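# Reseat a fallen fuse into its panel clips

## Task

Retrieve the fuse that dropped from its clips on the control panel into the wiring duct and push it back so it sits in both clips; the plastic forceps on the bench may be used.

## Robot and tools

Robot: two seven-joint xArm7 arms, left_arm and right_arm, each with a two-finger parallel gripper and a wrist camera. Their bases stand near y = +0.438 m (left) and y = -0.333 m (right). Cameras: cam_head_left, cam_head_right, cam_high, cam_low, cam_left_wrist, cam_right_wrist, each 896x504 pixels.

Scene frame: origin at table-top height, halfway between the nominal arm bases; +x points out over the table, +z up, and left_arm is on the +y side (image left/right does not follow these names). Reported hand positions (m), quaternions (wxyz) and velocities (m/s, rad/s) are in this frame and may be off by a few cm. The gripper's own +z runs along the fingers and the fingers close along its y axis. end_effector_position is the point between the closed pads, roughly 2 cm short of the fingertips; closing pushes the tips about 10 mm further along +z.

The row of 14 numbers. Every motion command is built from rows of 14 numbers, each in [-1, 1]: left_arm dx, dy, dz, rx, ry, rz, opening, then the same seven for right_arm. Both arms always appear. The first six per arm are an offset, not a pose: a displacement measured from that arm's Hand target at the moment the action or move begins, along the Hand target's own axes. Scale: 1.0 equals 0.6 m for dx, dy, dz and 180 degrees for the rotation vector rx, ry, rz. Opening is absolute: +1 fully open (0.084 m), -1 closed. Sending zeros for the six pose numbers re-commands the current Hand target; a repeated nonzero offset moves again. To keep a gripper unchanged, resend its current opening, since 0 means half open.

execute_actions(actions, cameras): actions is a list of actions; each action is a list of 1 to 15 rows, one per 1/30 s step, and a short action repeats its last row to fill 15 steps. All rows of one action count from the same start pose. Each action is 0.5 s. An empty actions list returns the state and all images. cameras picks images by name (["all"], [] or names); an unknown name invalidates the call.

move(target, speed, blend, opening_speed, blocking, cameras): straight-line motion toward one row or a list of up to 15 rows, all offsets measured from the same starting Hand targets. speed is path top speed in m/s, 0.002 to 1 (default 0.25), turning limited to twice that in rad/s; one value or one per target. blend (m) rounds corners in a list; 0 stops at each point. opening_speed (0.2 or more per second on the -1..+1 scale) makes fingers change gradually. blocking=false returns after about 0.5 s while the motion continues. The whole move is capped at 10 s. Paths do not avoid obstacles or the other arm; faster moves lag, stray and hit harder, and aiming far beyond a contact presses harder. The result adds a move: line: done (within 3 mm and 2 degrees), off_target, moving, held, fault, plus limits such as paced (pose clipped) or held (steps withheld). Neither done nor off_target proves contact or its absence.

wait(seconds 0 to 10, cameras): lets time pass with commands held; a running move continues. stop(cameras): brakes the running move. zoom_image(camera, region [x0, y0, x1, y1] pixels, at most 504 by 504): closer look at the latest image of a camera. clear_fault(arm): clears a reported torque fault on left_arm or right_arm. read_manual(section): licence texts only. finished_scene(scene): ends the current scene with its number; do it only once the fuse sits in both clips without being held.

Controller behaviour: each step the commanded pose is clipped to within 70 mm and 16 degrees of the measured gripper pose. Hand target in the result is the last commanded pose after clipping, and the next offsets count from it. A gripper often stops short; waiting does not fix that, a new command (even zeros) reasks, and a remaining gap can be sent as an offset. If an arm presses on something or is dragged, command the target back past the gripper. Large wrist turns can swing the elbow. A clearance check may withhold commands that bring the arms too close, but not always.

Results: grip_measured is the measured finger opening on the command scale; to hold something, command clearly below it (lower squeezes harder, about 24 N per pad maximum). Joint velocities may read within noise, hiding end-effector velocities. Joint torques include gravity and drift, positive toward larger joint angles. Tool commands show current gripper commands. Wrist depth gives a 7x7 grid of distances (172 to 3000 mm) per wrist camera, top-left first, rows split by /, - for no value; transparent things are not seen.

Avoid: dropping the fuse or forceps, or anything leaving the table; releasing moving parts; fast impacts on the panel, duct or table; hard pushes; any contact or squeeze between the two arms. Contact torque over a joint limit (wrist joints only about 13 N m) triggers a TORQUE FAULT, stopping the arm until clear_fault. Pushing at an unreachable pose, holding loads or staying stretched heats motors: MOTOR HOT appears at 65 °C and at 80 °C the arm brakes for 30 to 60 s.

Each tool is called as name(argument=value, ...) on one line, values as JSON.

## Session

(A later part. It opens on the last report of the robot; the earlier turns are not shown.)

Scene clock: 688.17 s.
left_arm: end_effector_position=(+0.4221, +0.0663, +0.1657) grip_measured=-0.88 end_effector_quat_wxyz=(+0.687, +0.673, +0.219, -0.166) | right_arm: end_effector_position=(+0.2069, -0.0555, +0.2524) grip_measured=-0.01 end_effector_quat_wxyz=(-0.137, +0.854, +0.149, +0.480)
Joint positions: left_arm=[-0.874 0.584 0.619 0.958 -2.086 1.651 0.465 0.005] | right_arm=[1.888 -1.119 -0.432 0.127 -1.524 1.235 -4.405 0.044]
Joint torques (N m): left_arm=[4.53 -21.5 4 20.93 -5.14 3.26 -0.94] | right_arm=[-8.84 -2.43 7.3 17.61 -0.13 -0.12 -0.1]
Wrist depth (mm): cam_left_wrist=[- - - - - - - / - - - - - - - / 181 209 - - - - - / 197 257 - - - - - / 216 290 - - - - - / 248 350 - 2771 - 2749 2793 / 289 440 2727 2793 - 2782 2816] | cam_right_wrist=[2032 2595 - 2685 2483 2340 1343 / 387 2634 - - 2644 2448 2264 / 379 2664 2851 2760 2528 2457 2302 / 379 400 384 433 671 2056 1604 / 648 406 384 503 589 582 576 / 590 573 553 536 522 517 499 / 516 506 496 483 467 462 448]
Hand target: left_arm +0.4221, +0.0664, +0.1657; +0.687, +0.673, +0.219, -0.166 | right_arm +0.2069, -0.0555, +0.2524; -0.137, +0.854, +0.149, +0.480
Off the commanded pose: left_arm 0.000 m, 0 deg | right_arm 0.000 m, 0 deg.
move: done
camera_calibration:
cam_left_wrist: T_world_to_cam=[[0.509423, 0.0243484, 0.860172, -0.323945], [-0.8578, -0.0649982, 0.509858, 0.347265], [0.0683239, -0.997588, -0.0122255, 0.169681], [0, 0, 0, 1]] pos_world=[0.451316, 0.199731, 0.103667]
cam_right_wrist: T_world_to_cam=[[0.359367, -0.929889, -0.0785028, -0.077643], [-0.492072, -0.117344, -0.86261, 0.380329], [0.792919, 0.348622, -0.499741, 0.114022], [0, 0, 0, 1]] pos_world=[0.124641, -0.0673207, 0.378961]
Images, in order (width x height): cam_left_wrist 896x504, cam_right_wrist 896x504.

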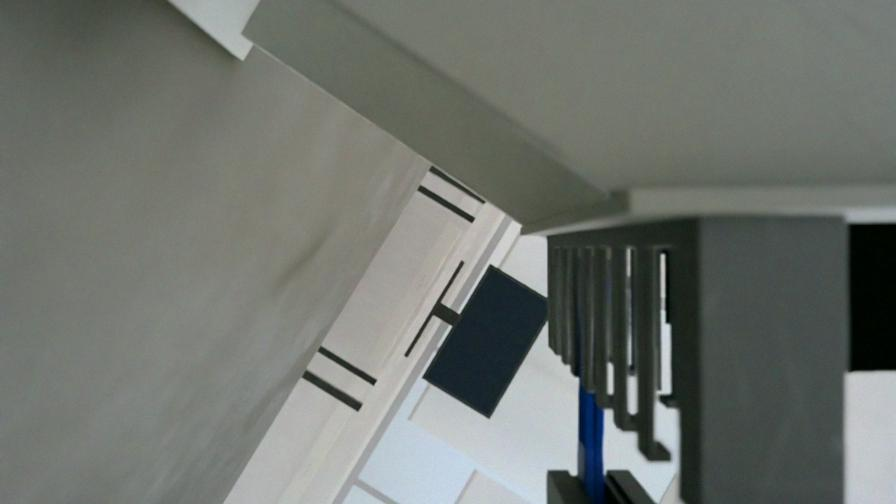

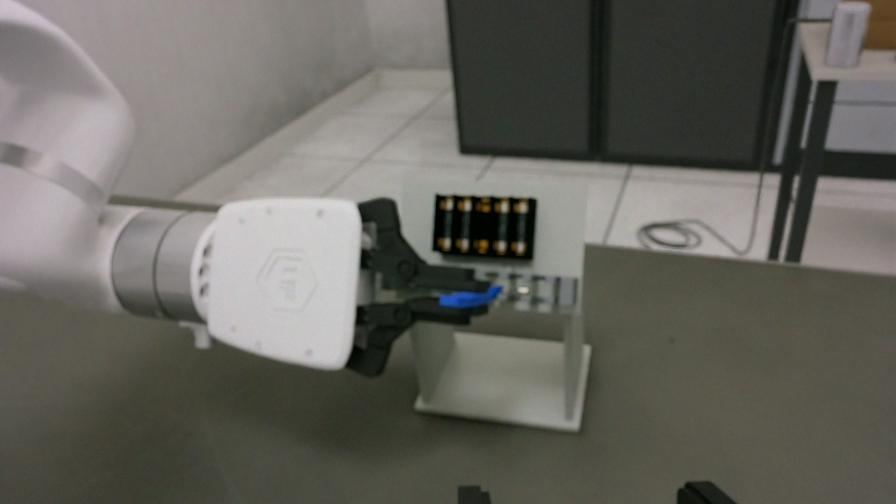

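zoom_image(camera="cam_left_wrist", region=[540, 220, 640, 290])

move(target=[-0.03,0,0,0,0,0,-0.95,0,0,0,0,0,0,0], speed=0.06, cameras=["cam_left_wrist","cam_right_wrist","cam_head_left"])

zoom_image(camera="cam_right_wrist", region=[460, 260, 560, 324])

zoom_image(camera="cam_left_wrist", region=[530, 190, 630, 260])

Scaled by 5.040 from the camera's 896x504 image, which has a finer 1280x720 frame.

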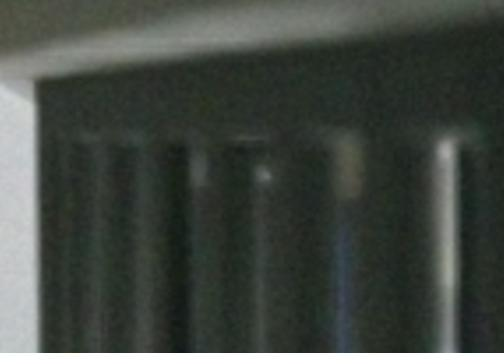

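Scene clock: 723.33 s.
left_arm: end_effector_position=(+0.4068, +0.0652, +0.1751) grip_measured=-0.88 end_effector_quat_wxyz=(+0.687, +0.673, +0.219, -0.166) | right_arm: end_effector_position=(+0.2069, -0.0555, +0.2524) grip_measured=-0.01 end_effector_quat_wxyz=(-0.137, +0.854, +0.149, +0.480)
Joint positions: left_arm=[-0.903 0.522 0.627 0.901 -2.077 1.626 0.476 0.005] | right_arm=[1.888 -1.119 -0.432 0.127 -1.524 1.235 -4.405 0.044]
Joint torques (N m): left_arm=[-4.32 -28.33 5.98 13.96 2.33 0.31 0.88] | right_arm=[-9.2 -2.4 6.77 17.71 -0.24 -0.25 0.13]
Wrist depth (mm): cam_left_wrist=[- 188 - - - - - / - 216 - - - - - / 198 253 - - - - - / 210 283 - - - - - / 237 321 - 2405 - 2899 2874 / 273 434 2749 2771 2805 2816 2816 / 321 620 2727 2749 2760 2749 2793] | cam_right_wrist=[2038 2604 - 2685 2474 2294 1343 / 375 2664 - - 2556 2422 2242 / 376 2585 2793 2782 2547 2431 2317 / 387 381 369 442 670 2062 1582 / 643 386 367 548 587 585 575 / 588 572 552 537 522 516 497 / 517 504 494 482 468 460 447]
Hand target: left_arm +0.4068, +0.0652, +0.1751; +0.687, +0.673, +0.219, -0.166 | right_arm +0.2069, -0.0555, +0.2524; -0.137, +0.854, +0.149, +0.480
Off the commanded pose: left_arm 0.000 m, 0 deg | right_arm 0.000 m, 0 deg.
move: done
camera_calibration:
cam_left_wrist: T_world_to_cam=[[0.509471, 0.0242662, 0.860146, -0.324123], [-0.857771, -0.0650474, 0.5099, 0.329314], [0.0683236, -0.997587, -0.0123249, 0.169654], [0, 0, 0, 1]] pos_world=[0.436016, 0.198531, 0.112967]
cam_right_wrist: T_world_to_cam=[[0.359367, -0.929889, -0.0785028, -0.077643], [-0.492072, -0.117344, -0.86261, 0.380329], [0.792919, 0.348622, -0.499741, 0.114022], [0, 0, 0, 1]] pos_world=[0.124641, -0.0673207, 0.378961]
Images, in order (width x height): cam_head_left 896x504, cam_left_wrist 896x504, cam_right_wrist 896x504.

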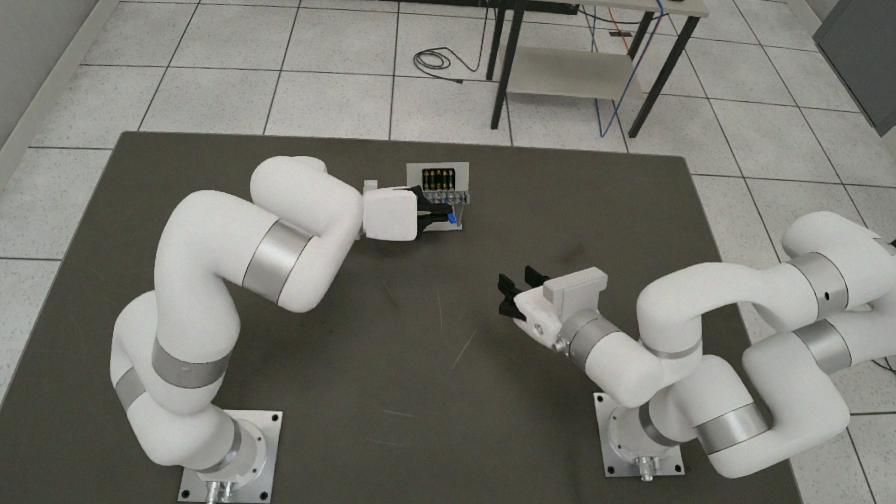

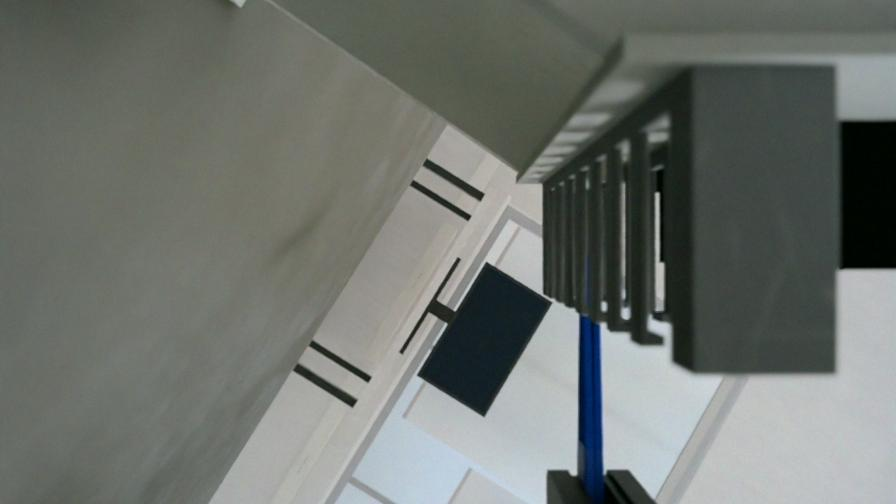

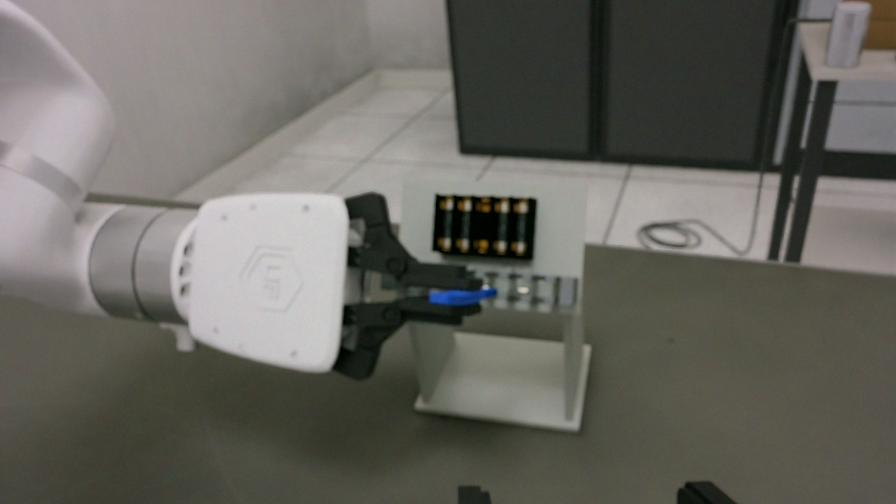

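Scaled by 5.040 from the camera's 896x504 image, which has a finer 1280x720 frame.

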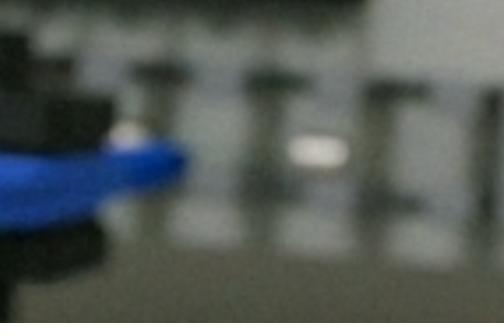

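Scaled by 5.040 from the camera's 896x504 image, which has a finer 1280x720 frame.

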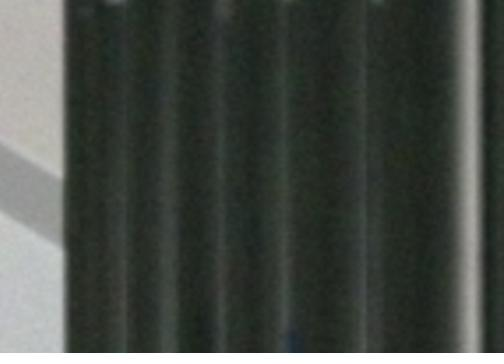

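move(target=[[0,0.0027,0.0005,0,0,0,-0.755,0,0,0,0,0,0,0],[0.025,0.0027,0.0005,0,0,0,-0.755,0,0,0,0,0,0,0],[0.035,0.0027,0.0005,0,0,0,-0.755,0,0,0,0,0,0,0]], speed=[0.06,0.06,0.03], blend=[0,0.003,0], cameras=["cam_left_wrist","cam_right_wrist"])

zoom_image(camera="cam_right_wrist", region=[470, 270, 540, 320])

zoom_image(camera="cam_left_wrist", region=[540, 220, 640, 290])

Scene clock: 758.87 s.
left_arm: end_effector_position=(+0.4255, +0.0663, +0.1655) grip_measured=-0.78 end_effector_quat_wxyz=(+0.687, +0.673, +0.219, -0.166) | right_arm: end_effector_position=(+0.2069, -0.0555, +0.2524) grip_measured=-0.01 end_effector_quat_wxyz=(-0.137, +0.854, +0.149, +0.480)
Joint positions: left_arm=[-0.87 0.592 0.618 0.969 -2.087 1.653 0.46 0.01] | right_arm=[1.888 -1.119 -0.432 0.127 -1.524 1.235 -4.405 0.044]
Joint torques (N m): left_arm=[5.22 -21.69 3.53 22.11 -5.33 3.85 -0.76] | right_arm=[-8.81 -2.32 6.35 17.72 -0.6 -0.38 0.11]
Wrist depth (mm): cam_left_wrist=[- - - - - - - / - - - - - - - / 181 203 - - - - - / 197 239 - - - - - / 215 290 - - - - - / 247 332 - 2782 - - 2805 / 288 439 2738 2793 - 2749 2771] | cam_right_wrist=[1940 2634 - 2685 2457 2317 1345 / 391 2664 - - 2634 2431 2220 / 378 2575 2863 2782 2510 2457 2271 / 379 404 389 432 673 2080 1571 / 662 414 387 500 589 586 579 / 586 573 555 534 522 517 499 / 516 503 496 482 469 462 447]
Hand target: left_arm +0.4255, +0.0663, +0.1655; +0.687, +0.673, +0.219, -0.166 | right_arm +0.2069, -0.0555, +0.2524; -0.137, +0.854, +0.149, +0.480
Off the commanded pose: left_arm 0.000 m, 0 deg | right_arm 0.000 m, 0 deg.
move: done
camera_calibration:
cam_left_wrist: T_world_to_cam=[[0.509423, 0.0243484, 0.860172, -0.325503], [-0.8578, -0.0649982, 0.509858, 0.350277], [0.0683239, -0.997588, -0.0122255, 0.169347], [0, 0, 0, 1]] pos_world=[0.454716, 0.199631, 0.103467]
cam_right_wrist: T_world_to_cam=[[0.359367, -0.929889, -0.0785028, -0.077643], [-0.492072, -0.117344, -0.86261, 0.380329], [0.792919, 0.348622, -0.499741, 0.114022], [0, 0, 0, 1]] pos_world=[0.124641, -0.0673207, 0.378961]
Images, in order (width x height): cam_left_wrist 896x504, cam_right_wrist 896x504.

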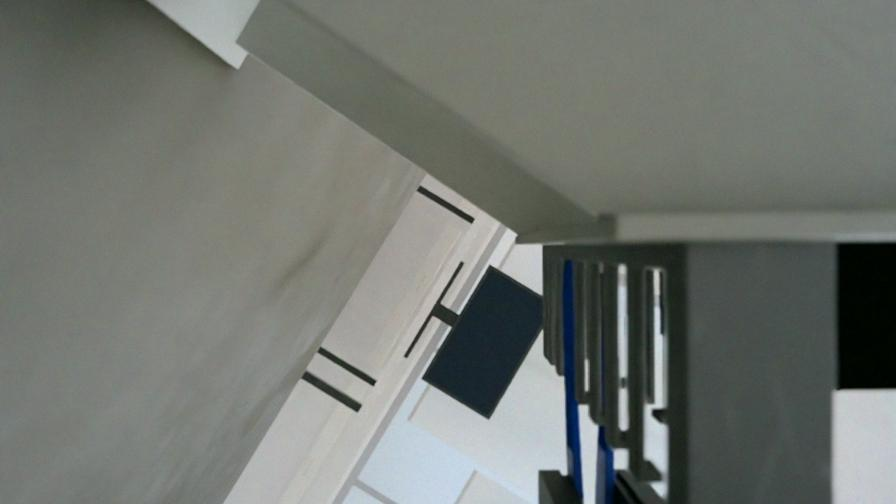

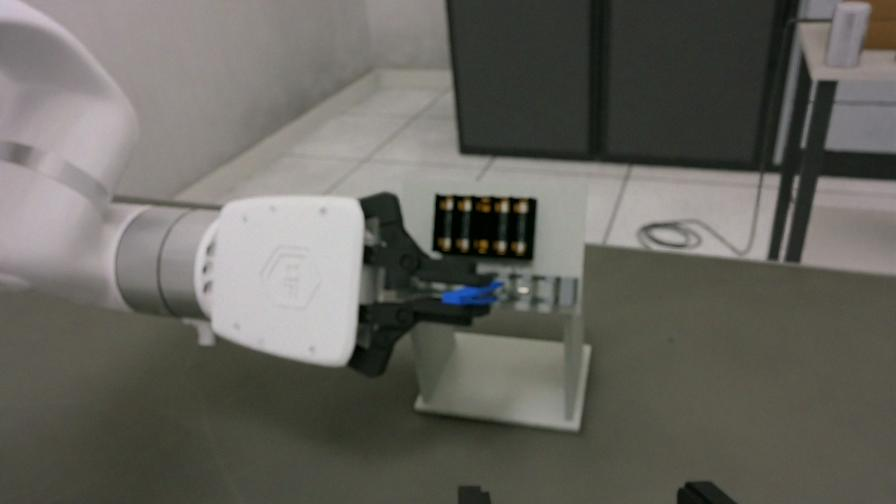

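Scaled by 7.200 from the camera's 896x504 image, which has a finer 1280x720 frame.

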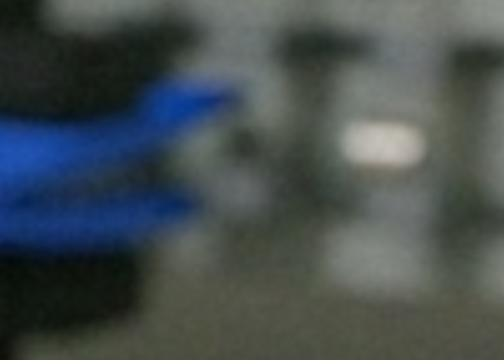

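Scaled by 5.040 from the camera's 896x504 image, which has a finer 1280x720 frame.

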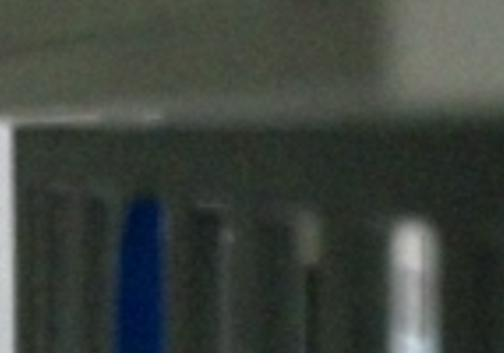

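move(target=[-0.0005,0,0,0,0,0,-0.95,0,0,0,0,0,0,0], speed=0.03, opening_speed=0.4, cameras=["cam_left_wrist","cam_right_wrist"])

zoom_image(camera="cam_right_wrist", region=[470, 270, 540, 320])

zoom_image(camera="cam_left_wrist", region=[540, 220, 640, 290])

Scene clock: 791.07 s.
left_arm: end_effector_position=(+0.4252, +0.0663, +0.1656) grip_measured=-0.88 end_effector_quat_wxyz=(+0.687, +0.673, +0.219, -0.166) | right_arm: end_effector_position=(+0.2069, -0.0555, +0.2524) grip_measured=-0.01 end_effector_quat_wxyz=(-0.137, +0.854, +0.149, +0.480)
Joint positions: left_arm=[-0.87 0.591 0.619 0.969 -2.087 1.653 0.46 0.005] | right_arm=[1.888 -1.119 -0.432 0.127 -1.524 1.235 -4.405 0.044]
Joint torques (N m): left_arm=[-3.99 -29.51 6.48 13.56 0.69 0.01 0.22] | right_arm=[-8.84 -2.56 6.19 17.61 -0.69 -0.48 0.24]
Wrist depth (mm): cam_left_wrist=[- - - - - - - / - - - - - - - / 181 203 - - - - - / 197 239 - - - - - / 216 290 - - - - - / 247 333 - 2793 - - 2828 / 289 441 2771 2749 - 2782 2805] | cam_right_wrist=[1924 2604 - 2727 2474 2325 1345 / 389 2675 - - 2585 2439 2257 / 379 2624 2899 2717 2528 2492 2309 / 380 403 386 431 671 2032 1574 / 665 413 387 548 588 586 574 / 593 571 556 535 520 517 500 / 517 503 495 484 469 461 447]
Hand target: left_arm +0.4252, +0.0663, +0.1656; +0.687, +0.673, +0.219, -0.166 | right_arm +0.2069, -0.0555, +0.2524; -0.137, +0.854, +0.149, +0.480
Off the commanded pose: left_arm 0.000 m, 0 deg | right_arm 0.000 m, 0 deg.
MOTOR HOT: joint 4 (elbow) of the left arm reports 64 °C; the controller stops that arm at 80 °C. To cool a motor, set the load down, stop pushing, or move to a pose that needs little force. At that limit the left arm can sag while its brakes close.
move: done
camera_calibration:
cam_left_wrist: T_world_to_cam=[[0.50954, 0.0243584, 0.860102, -0.325536], [-0.85773, -0.0649935, 0.509976, 0.35001], [0.0683233, -0.997588, -0.0122239, 0.169362], [0, 0, 0, 1]] pos_world=[0.454516, 0.199631, 0.103568]
cam_right_wrist: T_world_to_cam=[[0.359367, -0.929889, -0.0785028, -0.077643], [-0.492072, -0.117344, -0.86261, 0.380329], [0.792919, 0.348622, -0.499741, 0.114022], [0, 0, 0, 1]] pos_world=[0.124641, -0.0673207, 0.378961]
Images, in order (width x height): cam_left_wrist 896x504, cam_right_wrist 896x504.

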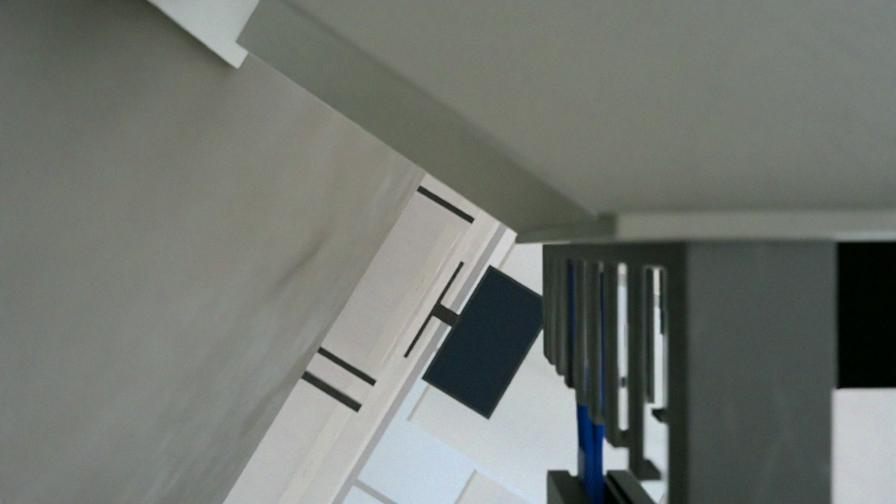

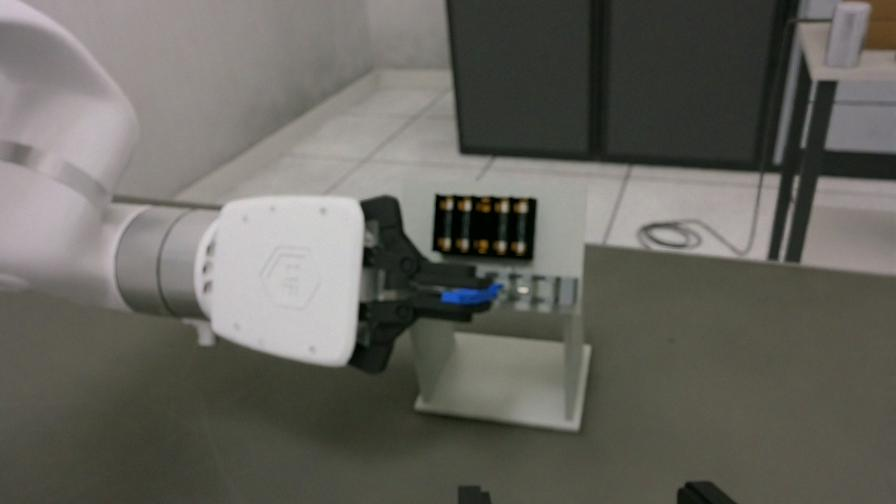

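Scaled by 7.200 from the camera's 896x504 image, which has a finer 1280x720 frame.

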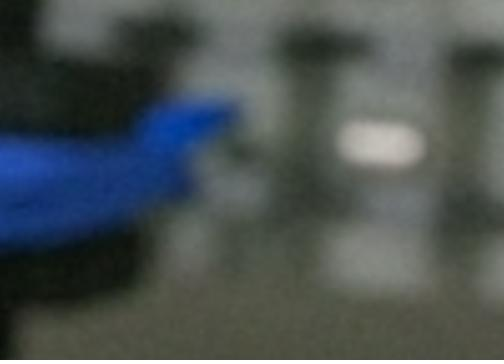

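Scaled by 5.040 from the camera's 896x504 image, which has a finer 1280x720 frame.

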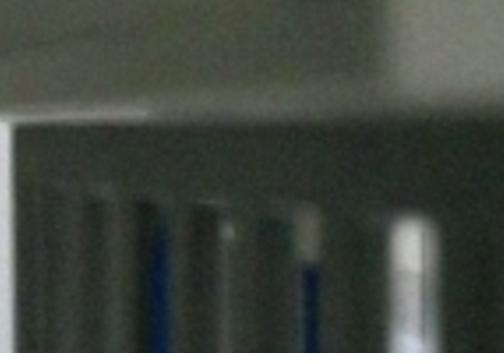

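move(target=[-0.008,0,0,0,0,0,-0.95,0,0,0,0,0,0,0], speed=0.03, cameras=["cam_left_wrist","cam_right_wrist"])

zoom_image(camera="cam_right_wrist", region=[470, 270, 540, 320])

zoom_image(camera="cam_left_wrist", region=[540, 220, 640, 290])

Scene clock: 805.47 s.
left_arm: end_effector_position=(+0.4212, +0.0660, +0.1681) grip_measured=-0.88 end_effector_quat_wxyz=(+0.687, +0.673, +0.219, -0.166) | right_arm: end_effector_position=(+0.2069, -0.0555, +0.2524) grip_measured=-0.01 end_effector_quat_wxyz=(-0.137, +0.854, +0.149, +0.480)
Joint positions: left_arm=[-0.878 0.575 0.621 0.953 -2.085 1.647 0.463 0.005] | right_arm=[1.888 -1.119 -0.432 0.127 -1.524 1.235 -4.405 0.044]
Joint torques (N m): left_arm=[-4.45 -29.47 6.48 13.6 2.07 0.31 0.3] | right_arm=[-8.76 -2.14 6.05 17.75 -0.93 -0.47 0.39]
Wrist depth (mm): cam_left_wrist=[- - - - - - - / - - - - - - - / 186 215 - - - - - / 202 255 - - - - - / 222 298 - - - - - / 254 343 2727 2749 - 2816 2793 / 298 455 2760 2760 - 2793 2782] | cam_right_wrist=[1946 2575 - 2727 2457 2317 1348 / 389 2664 - - 2614 2405 2264 / 379 2547 2911 2727 2501 2439 2271 / 379 399 381 432 672 2038 1589 / 664 406 382 548 590 584 577 / 589 569 554 533 522 517 498 / 516 503 495 483 469 461 446]
Hand target: left_arm +0.4211, +0.0660, +0.1681; +0.687, +0.673, +0.219, -0.166 | right_arm +0.2069, -0.0555, +0.2524; -0.137, +0.854, +0.149, +0.480
Off the commanded pose: left_arm 0.000 m, 0 deg | right_arm 0.000 m, 0 deg.
MOTOR HOT: still on. Joint 4 (elbow) of the left arm reports 63 °C.
move: done
camera_calibration:
cam_left_wrist: T_world_to_cam=[[0.509427, 0.0242624, 0.860172, -0.325526], [-0.857797, -0.0650492, 0.509855, 0.345253], [0.0683238, -0.997587, -0.0123255, 0.169383], [0, 0, 0, 1]] pos_world=[0.450416, 0.199331, 0.106067]
cam_right_wrist: T_world_to_cam=[[0.359367, -0.929889, -0.0785028, -0.077643], [-0.492072, -0.117344, -0.86261, 0.380329], [0.792919, 0.348622, -0.499741, 0.114022], [0, 0, 0, 1]] pos_world=[0.124641, -0.0673207, 0.378961]
Images, in order (width x height): cam_left_wrist 896x504, cam_right_wrist 896x504.

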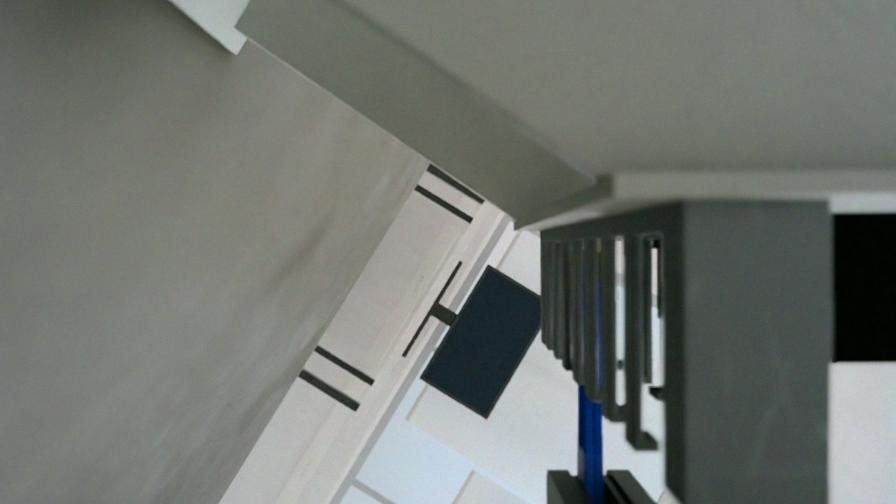

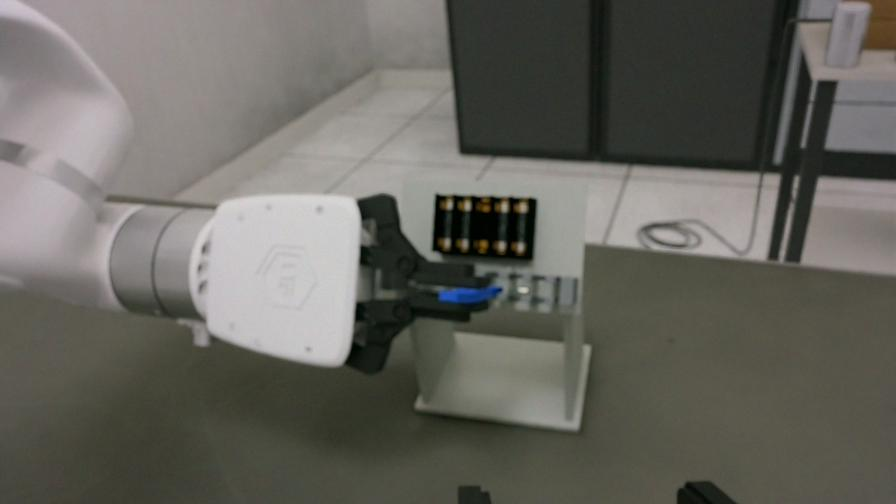

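Scaled by 7.200 from the camera's 896x504 image, which has a finer 1280x720 frame.

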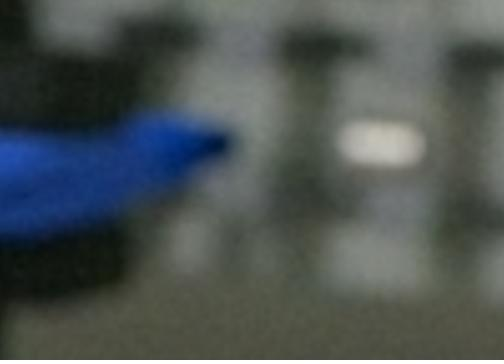

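Scaled by 5.040 from the camera's 896x504 image, which has a finer 1280x720 frame.

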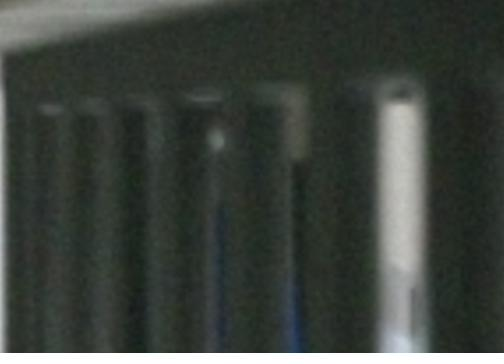

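move(target=[[-0.0583,0,0,0,0,0,-0.95,0,0,0,0,0,0,0],[-0.0583,0.0635,0,0,0,-0.1111,-0.755,0,0,0,0,0,0,0],[-0.0417,0.0635,0,0,0,-0.1111,-0.755,0,0,0,0,0,0,0]], speed=0.1, cameras=["cam_left_wrist","cam_right_wrist"])

zoom_image(camera="cam_right_wrist", region=[460, 260, 560, 324])

Scene clock: 841.93 s.
left_arm: end_effector_position=(+0.4198, +0.0658, +0.2137) grip_measured=-0.78 end_effector_quat_wxyz=(+0.648, +0.625, +0.332, -0.283) | right_arm: end_effector_position=(+0.2069, -0.0555, +0.2524) grip_measured=-0.01 end_effector_quat_wxyz=(-0.137, +0.854, +0.149, +0.480)
Joint positions: left_arm=[-0.894 0.436 0.632 0.929 -2.028 1.561 0.054 0.01] | right_arm=[1.888 -1.119 -0.432 0.127 -1.524 1.235 -4.405 0.044]
Joint torques (N m): left_arm=[5 -19.91 2.16 23.92 -1.66 3.9 -1.01] | right_arm=[-8.69 -2.05 5.41 17.85 -1.42 -0.57 0.57]
Wrist depth (mm): cam_left_wrist=[208 232 - - - - - / 232 262 - - - - - / 275 - - - - - - / 337 510 2760 2828 2874 - 2935 / 408 687 2771 2483 2805 2863 2911 / 563 2727 2771 2771 2816 2805 2899 / 2706 2727 2760 2771 2828 2839 2816] | cam_right_wrist=[371 2634 - 2685 2448 2294 1345 / 375 2624 - - 2595 2414 2264 / 377 374 362 2749 2510 2414 2257 / 407 361 351 355 672 2044 1582 / 698 659 621 553 588 583 576 / 587 570 556 538 521 518 501 / 515 504 495 483 470 460 447]
Hand target: left_arm +0.4198, +0.0658, +0.2137; +0.648, +0.625, +0.332, -0.283 | right_arm +0.2069, -0.0555, +0.2524; -0.137, +0.854, +0.149, +0.480
Off the commanded pose: left_arm 0.000 m, 0 deg | right_arm 0.000 m, 0 deg.
MOTOR HOT: cleared for the motors of the left arm.
move: done
camera_calibration:
cam_left_wrist: T_world_to_cam=[[0.772057, 0.0447979, 0.633972, -0.427331], [-0.632226, -0.0477959, 0.773308, 0.16867], [0.0649439, -0.997852, -0.00857874, 0.170544], [0, 0, 0, 1]] pos_world=[0.425486, 0.197383, 0.141946]
cam_right_wrist: T_world_to_cam=[[0.359367, -0.929889, -0.0785028, -0.077643], [-0.492072, -0.117344, -0.86261, 0.380329], [0.792919, 0.348622, -0.499741, 0.114022], [0, 0, 0, 1]] pos_world=[0.124641, -0.0673207, 0.378961]
Images, in order (width x height): cam_left_wrist 896x504, cam_right_wrist 896x504.

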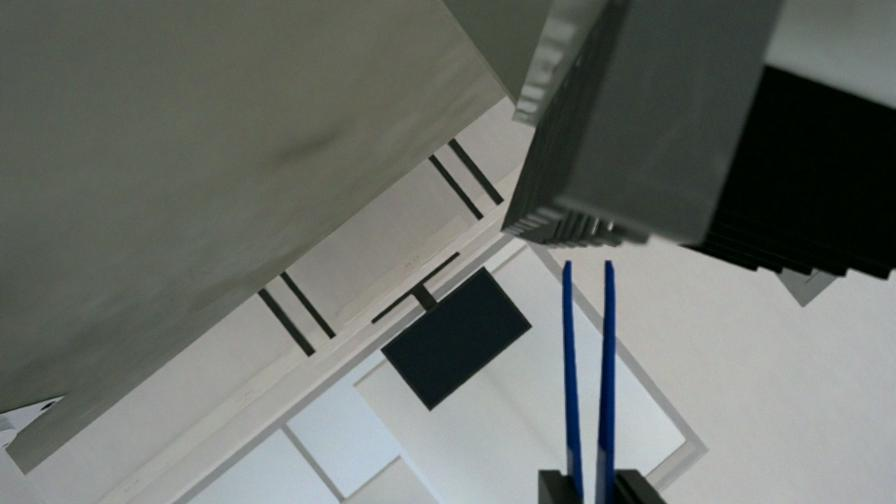

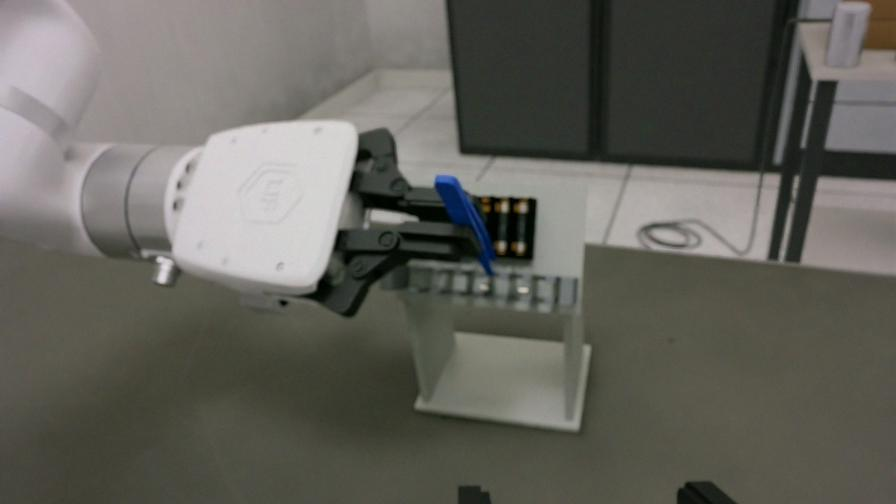

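Scaled by 5.040 from the camera's 896x504 image, which has a finer 1280x720 frame.

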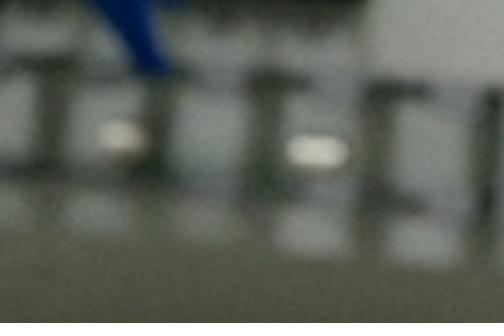

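move(target=[0.06,-0.0013,0,0,0,0,-0.755,0,0,0,0,0,0,0], speed=0.06, cameras=["cam_left_wrist","cam_right_wrist"])

zoom_image(camera="cam_right_wrist", region=[460, 260, 560, 324])

zoom_image(camera="cam_left_wrist", region=[520, 190, 640, 290])

Scene clock: 857.90 s.
left_arm: end_effector_position=(+0.4415, +0.0675, +0.1850) grip_measured=-0.78 end_effector_quat_wxyz=(+0.648, +0.625, +0.332, -0.283) | right_arm: end_effector_position=(+0.2069, -0.0555, +0.2524) grip_measured=-0.01 end_effector_quat_wxyz=(-0.137, +0.854, +0.149, +0.480)
Joint positions: left_arm=[-0.842 0.568 0.611 1.014 -2.06 1.625 0.063 0.01] | right_arm=[1.888 -1.119 -0.432 0.127 -1.524 1.235 -4.405 0.044]
Joint torques (N m): left_arm=[4.56 -22.28 2.94 23.19 -5.42 3.92 0.64] | right_arm=[-8.02 -2.06 5.2 17.75 -1.37 -0.72 0.74]
Wrist depth (mm): cam_left_wrist=[- 186 - - - - - / 194 221 - - - - - / 233 271 - - - - - / 273 353 - - - - - / 333 455 - - - - - / 462 - - - - - - / 657 - 2771 2738 - 2816 2816] | cam_right_wrist=[387 2604 - 2664 2474 2340 1345 / 383 2624 - - 2566 2405 2228 / 377 416 402 469 2595 2465 2264 / 399 408 386 380 669 2044 1578 / 695 652 597 553 589 585 574 / 586 571 556 539 522 516 500 / 517 505 494 483 471 461 446]
Hand target: left_arm +0.4415, +0.0675, +0.1850; +0.648, +0.625, +0.332, -0.283 | right_arm +0.2069, -0.0555, +0.2524; -0.137, +0.854, +0.149, +0.480
Off the commanded pose: left_arm 0.000 m, 0 deg | right_arm 0.000 m, 0 deg.
move: done
camera_calibration:
cam_left_wrist: T_world_to_cam=[[0.772057, 0.0447979, 0.633972, -0.425966], [-0.632226, -0.0477959, 0.773308, 0.204664], [0.0649439, -0.997852, -0.00857874, 0.170585], [0, 0, 0, 1]] pos_world=[0.447186, 0.199083, 0.113246]
cam_right_wrist: T_world_to_cam=[[0.359367, -0.929889, -0.0785028, -0.077643], [-0.492072, -0.117344, -0.86261, 0.380329], [0.792919, 0.348622, -0.499741, 0.114022], [0, 0, 0, 1]] pos_world=[0.124641, -0.0673207, 0.378961]
Images, in order (width x height): cam_left_wrist 896x504, cam_right_wrist 896x504.

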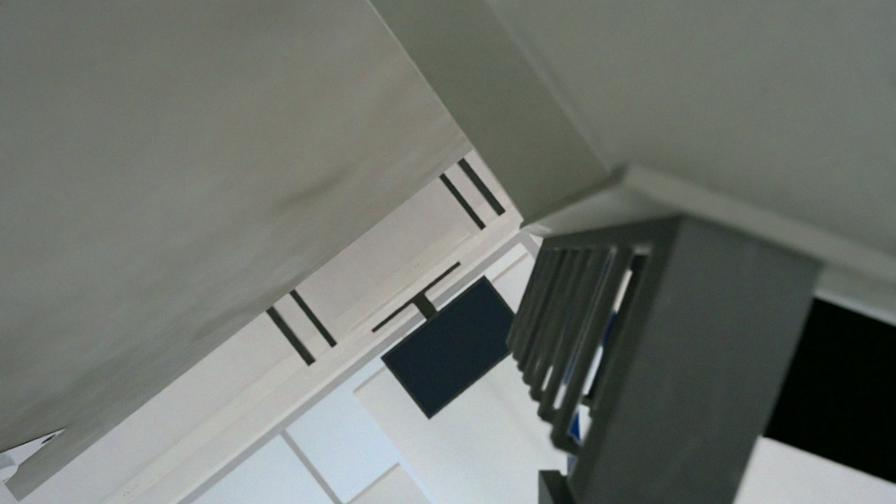

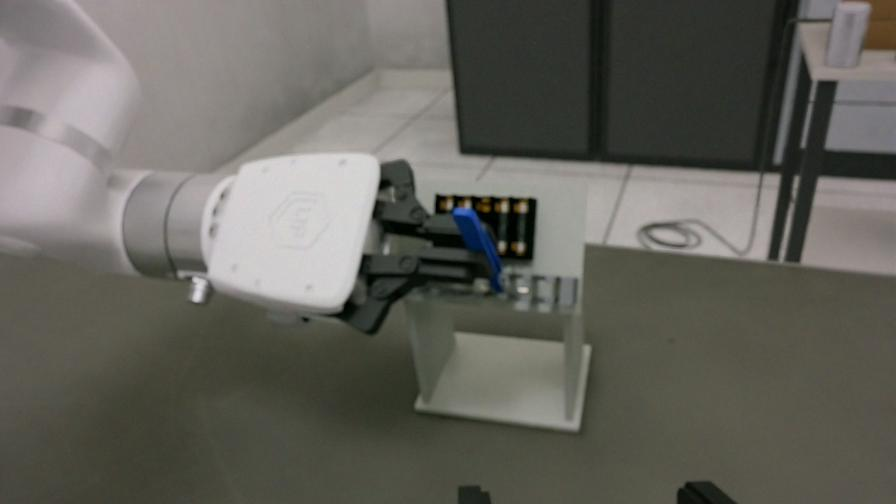

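Scaled by 5.040 from the camera's 896x504 image, which has a finer 1280x720 frame.

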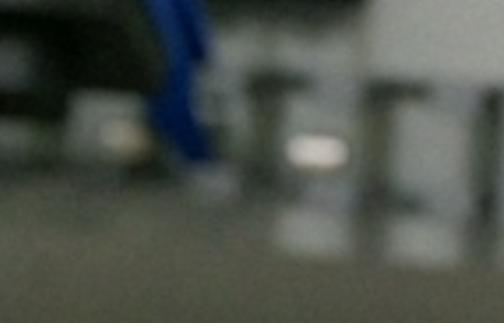

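Scaled by 4.200 from the camera's 896x504 image, which has a finer 1280x720 frame.

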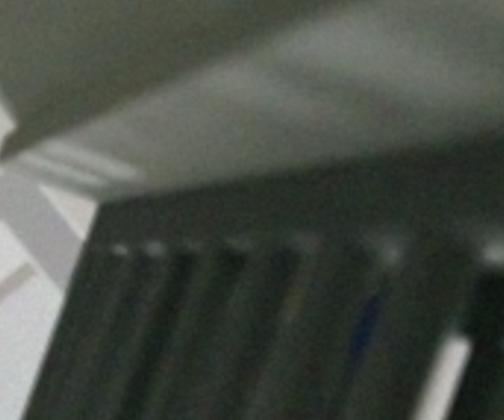

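move(target=[0.0095,-0.0008,0.0005,0,0,0,-0.755,0,0,0,0,0,0,0], speed=0.03, cameras=["cam_left_wrist","cam_right_wrist"])

zoom_image(camera="cam_right_wrist", region=[460, 260, 560, 324])

zoom_image(camera="cam_left_wrist", region=[520, 190, 640, 290])

move(target=[0,0,0,0,0,0,-0.95,0,0,0,0,0,0,0], speed=0.03, opening_speed=0.4, cameras=["cam_left_wrist","cam_right_wrist"])

zoom_image(camera="cam_right_wrist", region=[460, 260, 560, 324])

zoom_image(camera="cam_left_wrist", region=[520, 190, 640, 290])

Scene clock: 873.03 s.
left_arm: end_effector_position=(+0.4447, +0.0675, +0.1803) grip_measured=-0.78 end_effector_quat_wxyz=(+0.648, +0.625, +0.332, -0.283) | right_arm: end_effector_position=(+0.2069, -0.0555, +0.2524) grip_measured=-0.01 end_effector_quat_wxyz=(-0.137, +0.854, +0.149, +0.480)
Joint positions: left_arm=[-0.834 0.588 0.606 1.028 -2.066 1.633 0.065 0.01] | right_arm=[1.888 -1.119 -0.432 0.127 -1.524 1.235 -4.405 0.044]
Joint torques (N m): left_arm=[5.15 -22.35 3.17 23.15 -5.33 3.74 0.87] | right_arm=[-8.41 -2.26 5.02 17.7 -1.58 -0.74 0.96]
Wrist depth (mm): cam_left_wrist=[- - - - - - - / 187 212 - - - - - / 223 261 - - - - - / 262 338 - - - - - / 319 436 - - - - - / 444 - - - - - - / 631 - - - - - -] | cam_right_wrist=[386 2624 - 2664 2483 2302 1332 / 386 2644 - - 2634 2422 2279 / 380 427 409 2727 2483 2457 2279 / 399 412 392 389 664 2056 1593 / 695 651 403 553 590 584 577 / 588 572 557 535 524 516 498 / 518 505 493 484 471 460 447]
Hand target: left_arm +0.4447, +0.0675, +0.1803; +0.648, +0.625, +0.332, -0.283 | right_arm +0.2069, -0.0555, +0.2524; -0.137, +0.854, +0.149, +0.480
Off the commanded pose: left_arm 0.000 m, 0 deg | right_arm 0.000 m, 0 deg.
MOTOR HOT: joint 4 (elbow) of the left arm reports 65 °C; the controller stops that arm at 80 °C. To cool a motor, set the load down, stop pushing, or move to a pose that needs little force. At that limit the left arm can sag while its brakes close.
move: done
camera_calibration:
cam_left_wrist: T_world_to_cam=[[0.772057, 0.0447979, 0.633972, -0.425394], [-0.632226, -0.0477959, 0.773308, 0.210399], [0.0649439, -0.997852, -0.00857874, 0.170336], [0, 0, 0, 1]] pos_world=[0.450386, 0.199083, 0.108446]
cam_right_wrist: T_world_to_cam=[[0.359367, -0.929889, -0.0785028, -0.077643], [-0.492072, -0.117344, -0.86261, 0.380329], [0.792919, 0.348622, -0.499741, 0.114022], [0, 0, 0, 1]] pos_world=[0.124641, -0.0673207, 0.378961]
Images, in order (width x height): cam_left_wrist 896x504, cam_right_wrist 896x504.

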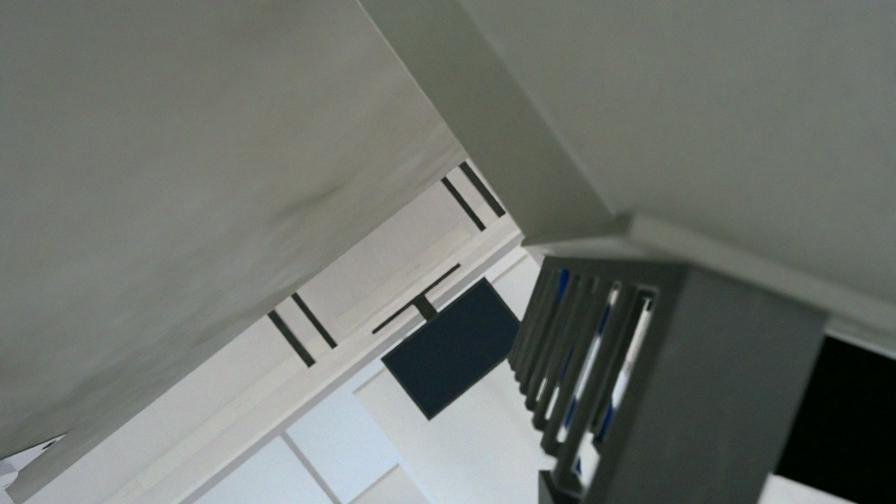

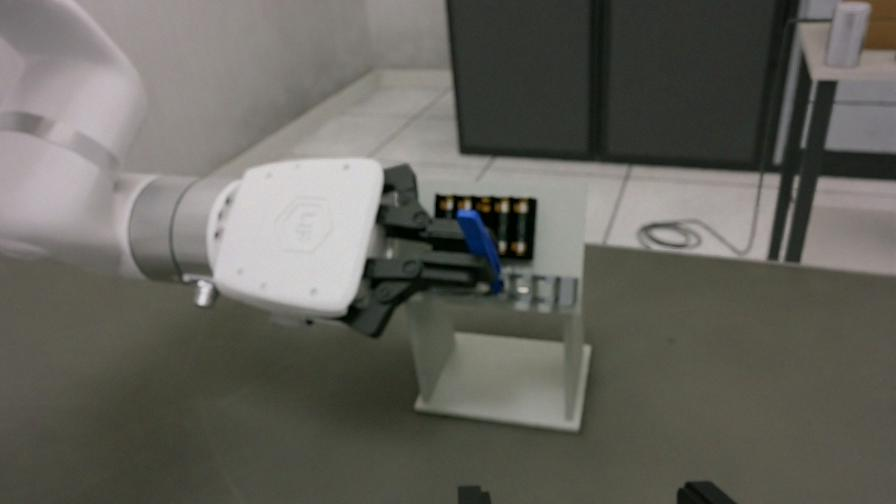

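Scaled by 5.040 from the camera's 896x504 image, which has a finer 1280x720 frame.

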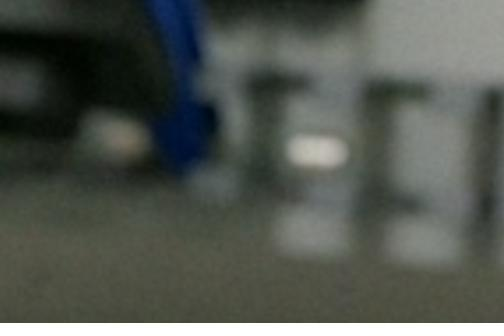

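Scaled by 4.200 from the camera's 896x504 image, which has a finer 1280x720 frame.

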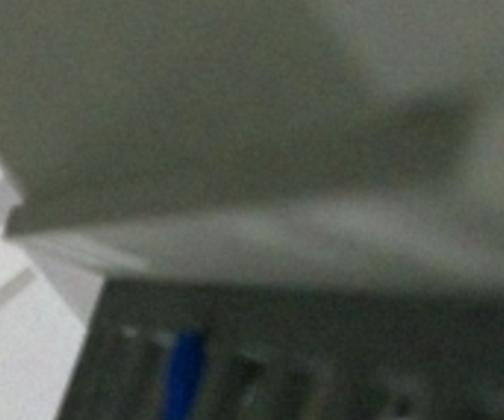

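Scene clock: 873.73 s.
left_arm: end_effector_position=(+0.4447, +0.0675, +0.1802) grip_measured=-0.88 end_effector_quat_wxyz=(+0.648, +0.625, +0.332, -0.283) | right_arm: end_effector_position=(+0.2069, -0.0555, +0.2524) grip_measured=-0.01 end_effector_quat_wxyz=(-0.137, +0.854, +0.149, +0.480)
Joint positions: left_arm=[-0.834 0.588 0.606 1.028 -2.066 1.633 0.065 0.005] | right_arm=[1.888 -1.119 -0.432 0.127 -1.524 1.235 -4.405 0.044]
Joint torques (N m): left_arm=[4.48 -23.35 3.37 23.12 -5.23 3.92 0.84] | right_arm=[-8.16 -1.89 4.86 17.54 -1.48 -0.82 1.04]
Wrist depth (mm): cam_left_wrist=[- - - - - - - / 187 212 - - - - - / 223 261 - - - - - / 262 338 - - - - - / 319 437 - - - - - / 445 - - - - - - / 632 - - - - - -] | cam_right_wrist=[387 2634 - 2644 2439 2333 1350 / 384 2624 - - 2634 2405 2242 / 378 427 411 468 2547 2492 2271 / 398 411 392 387 669 2038 1596 / 699 652 597 552 588 585 575 / 589 569 556 536 522 517 499 / 516 506 495 482 469 460 447]
Hand target: left_arm +0.4447, +0.0675, +0.1803; +0.648, +0.625, +0.332, -0.283 | right_arm +0.2069, -0.0555, +0.2524; -0.137, +0.854, +0.149, +0.480
Off the commanded pose: left_arm 0.000 m, 0 deg | right_arm 0.000 m, 0 deg.
MOTOR HOT: still on. Joint 4 (elbow) of the left arm reports 65 °C.
move: done
camera_calibration:
cam_left_wrist: T_world_to_cam=[[0.772057, 0.0447979, 0.633972, -0.425394], [-0.632226, -0.0477959, 0.773308, 0.210399], [0.0649439, -0.997852, -0.00857874, 0.170336], [0, 0, 0, 1]] pos_world=[0.450386, 0.199083, 0.108446]
cam_right_wrist: T_world_to_cam=[[0.359367, -0.929889, -0.0785028, -0.077643], [-0.492072, -0.117344, -0.86261, 0.380329], [0.792919, 0.348622, -0.499741, 0.114022], [0, 0, 0, 1]] pos_world=[0.124641, -0.0673207, 0.378961]
Images, in order (width x height): cam_left_wrist 896x504, cam_right_wrist 896x504.

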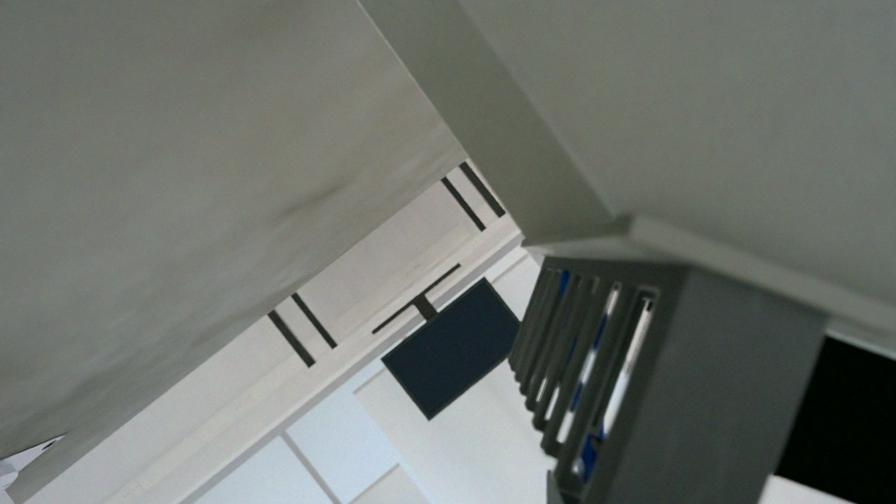

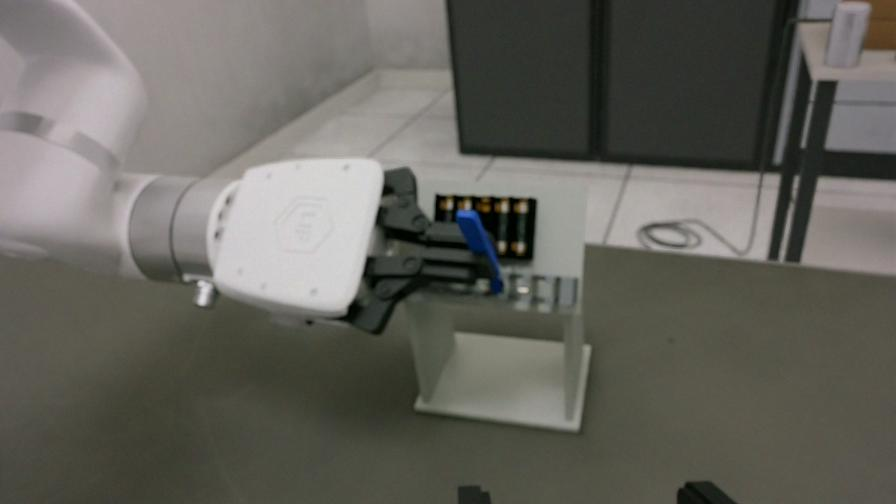

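Scaled by 5.040 from the camera's 896x504 image, which has a finer 1280x720 frame.

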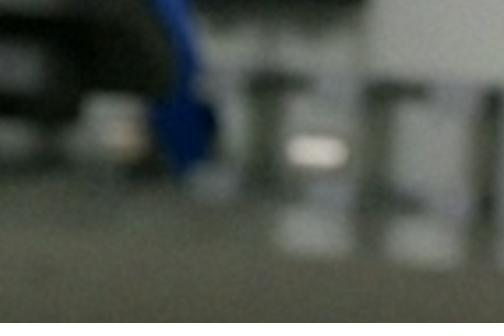

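Scaled by 4.200 from the camera's 896x504 image, which has a finer 1280x720 frame.

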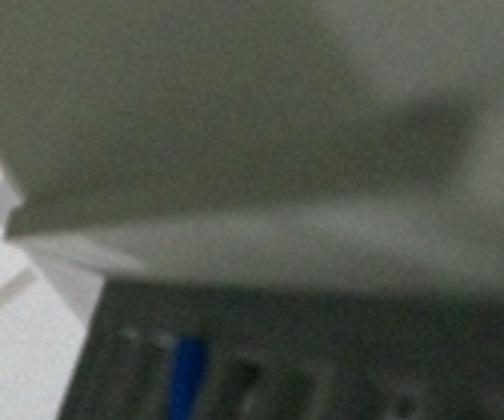

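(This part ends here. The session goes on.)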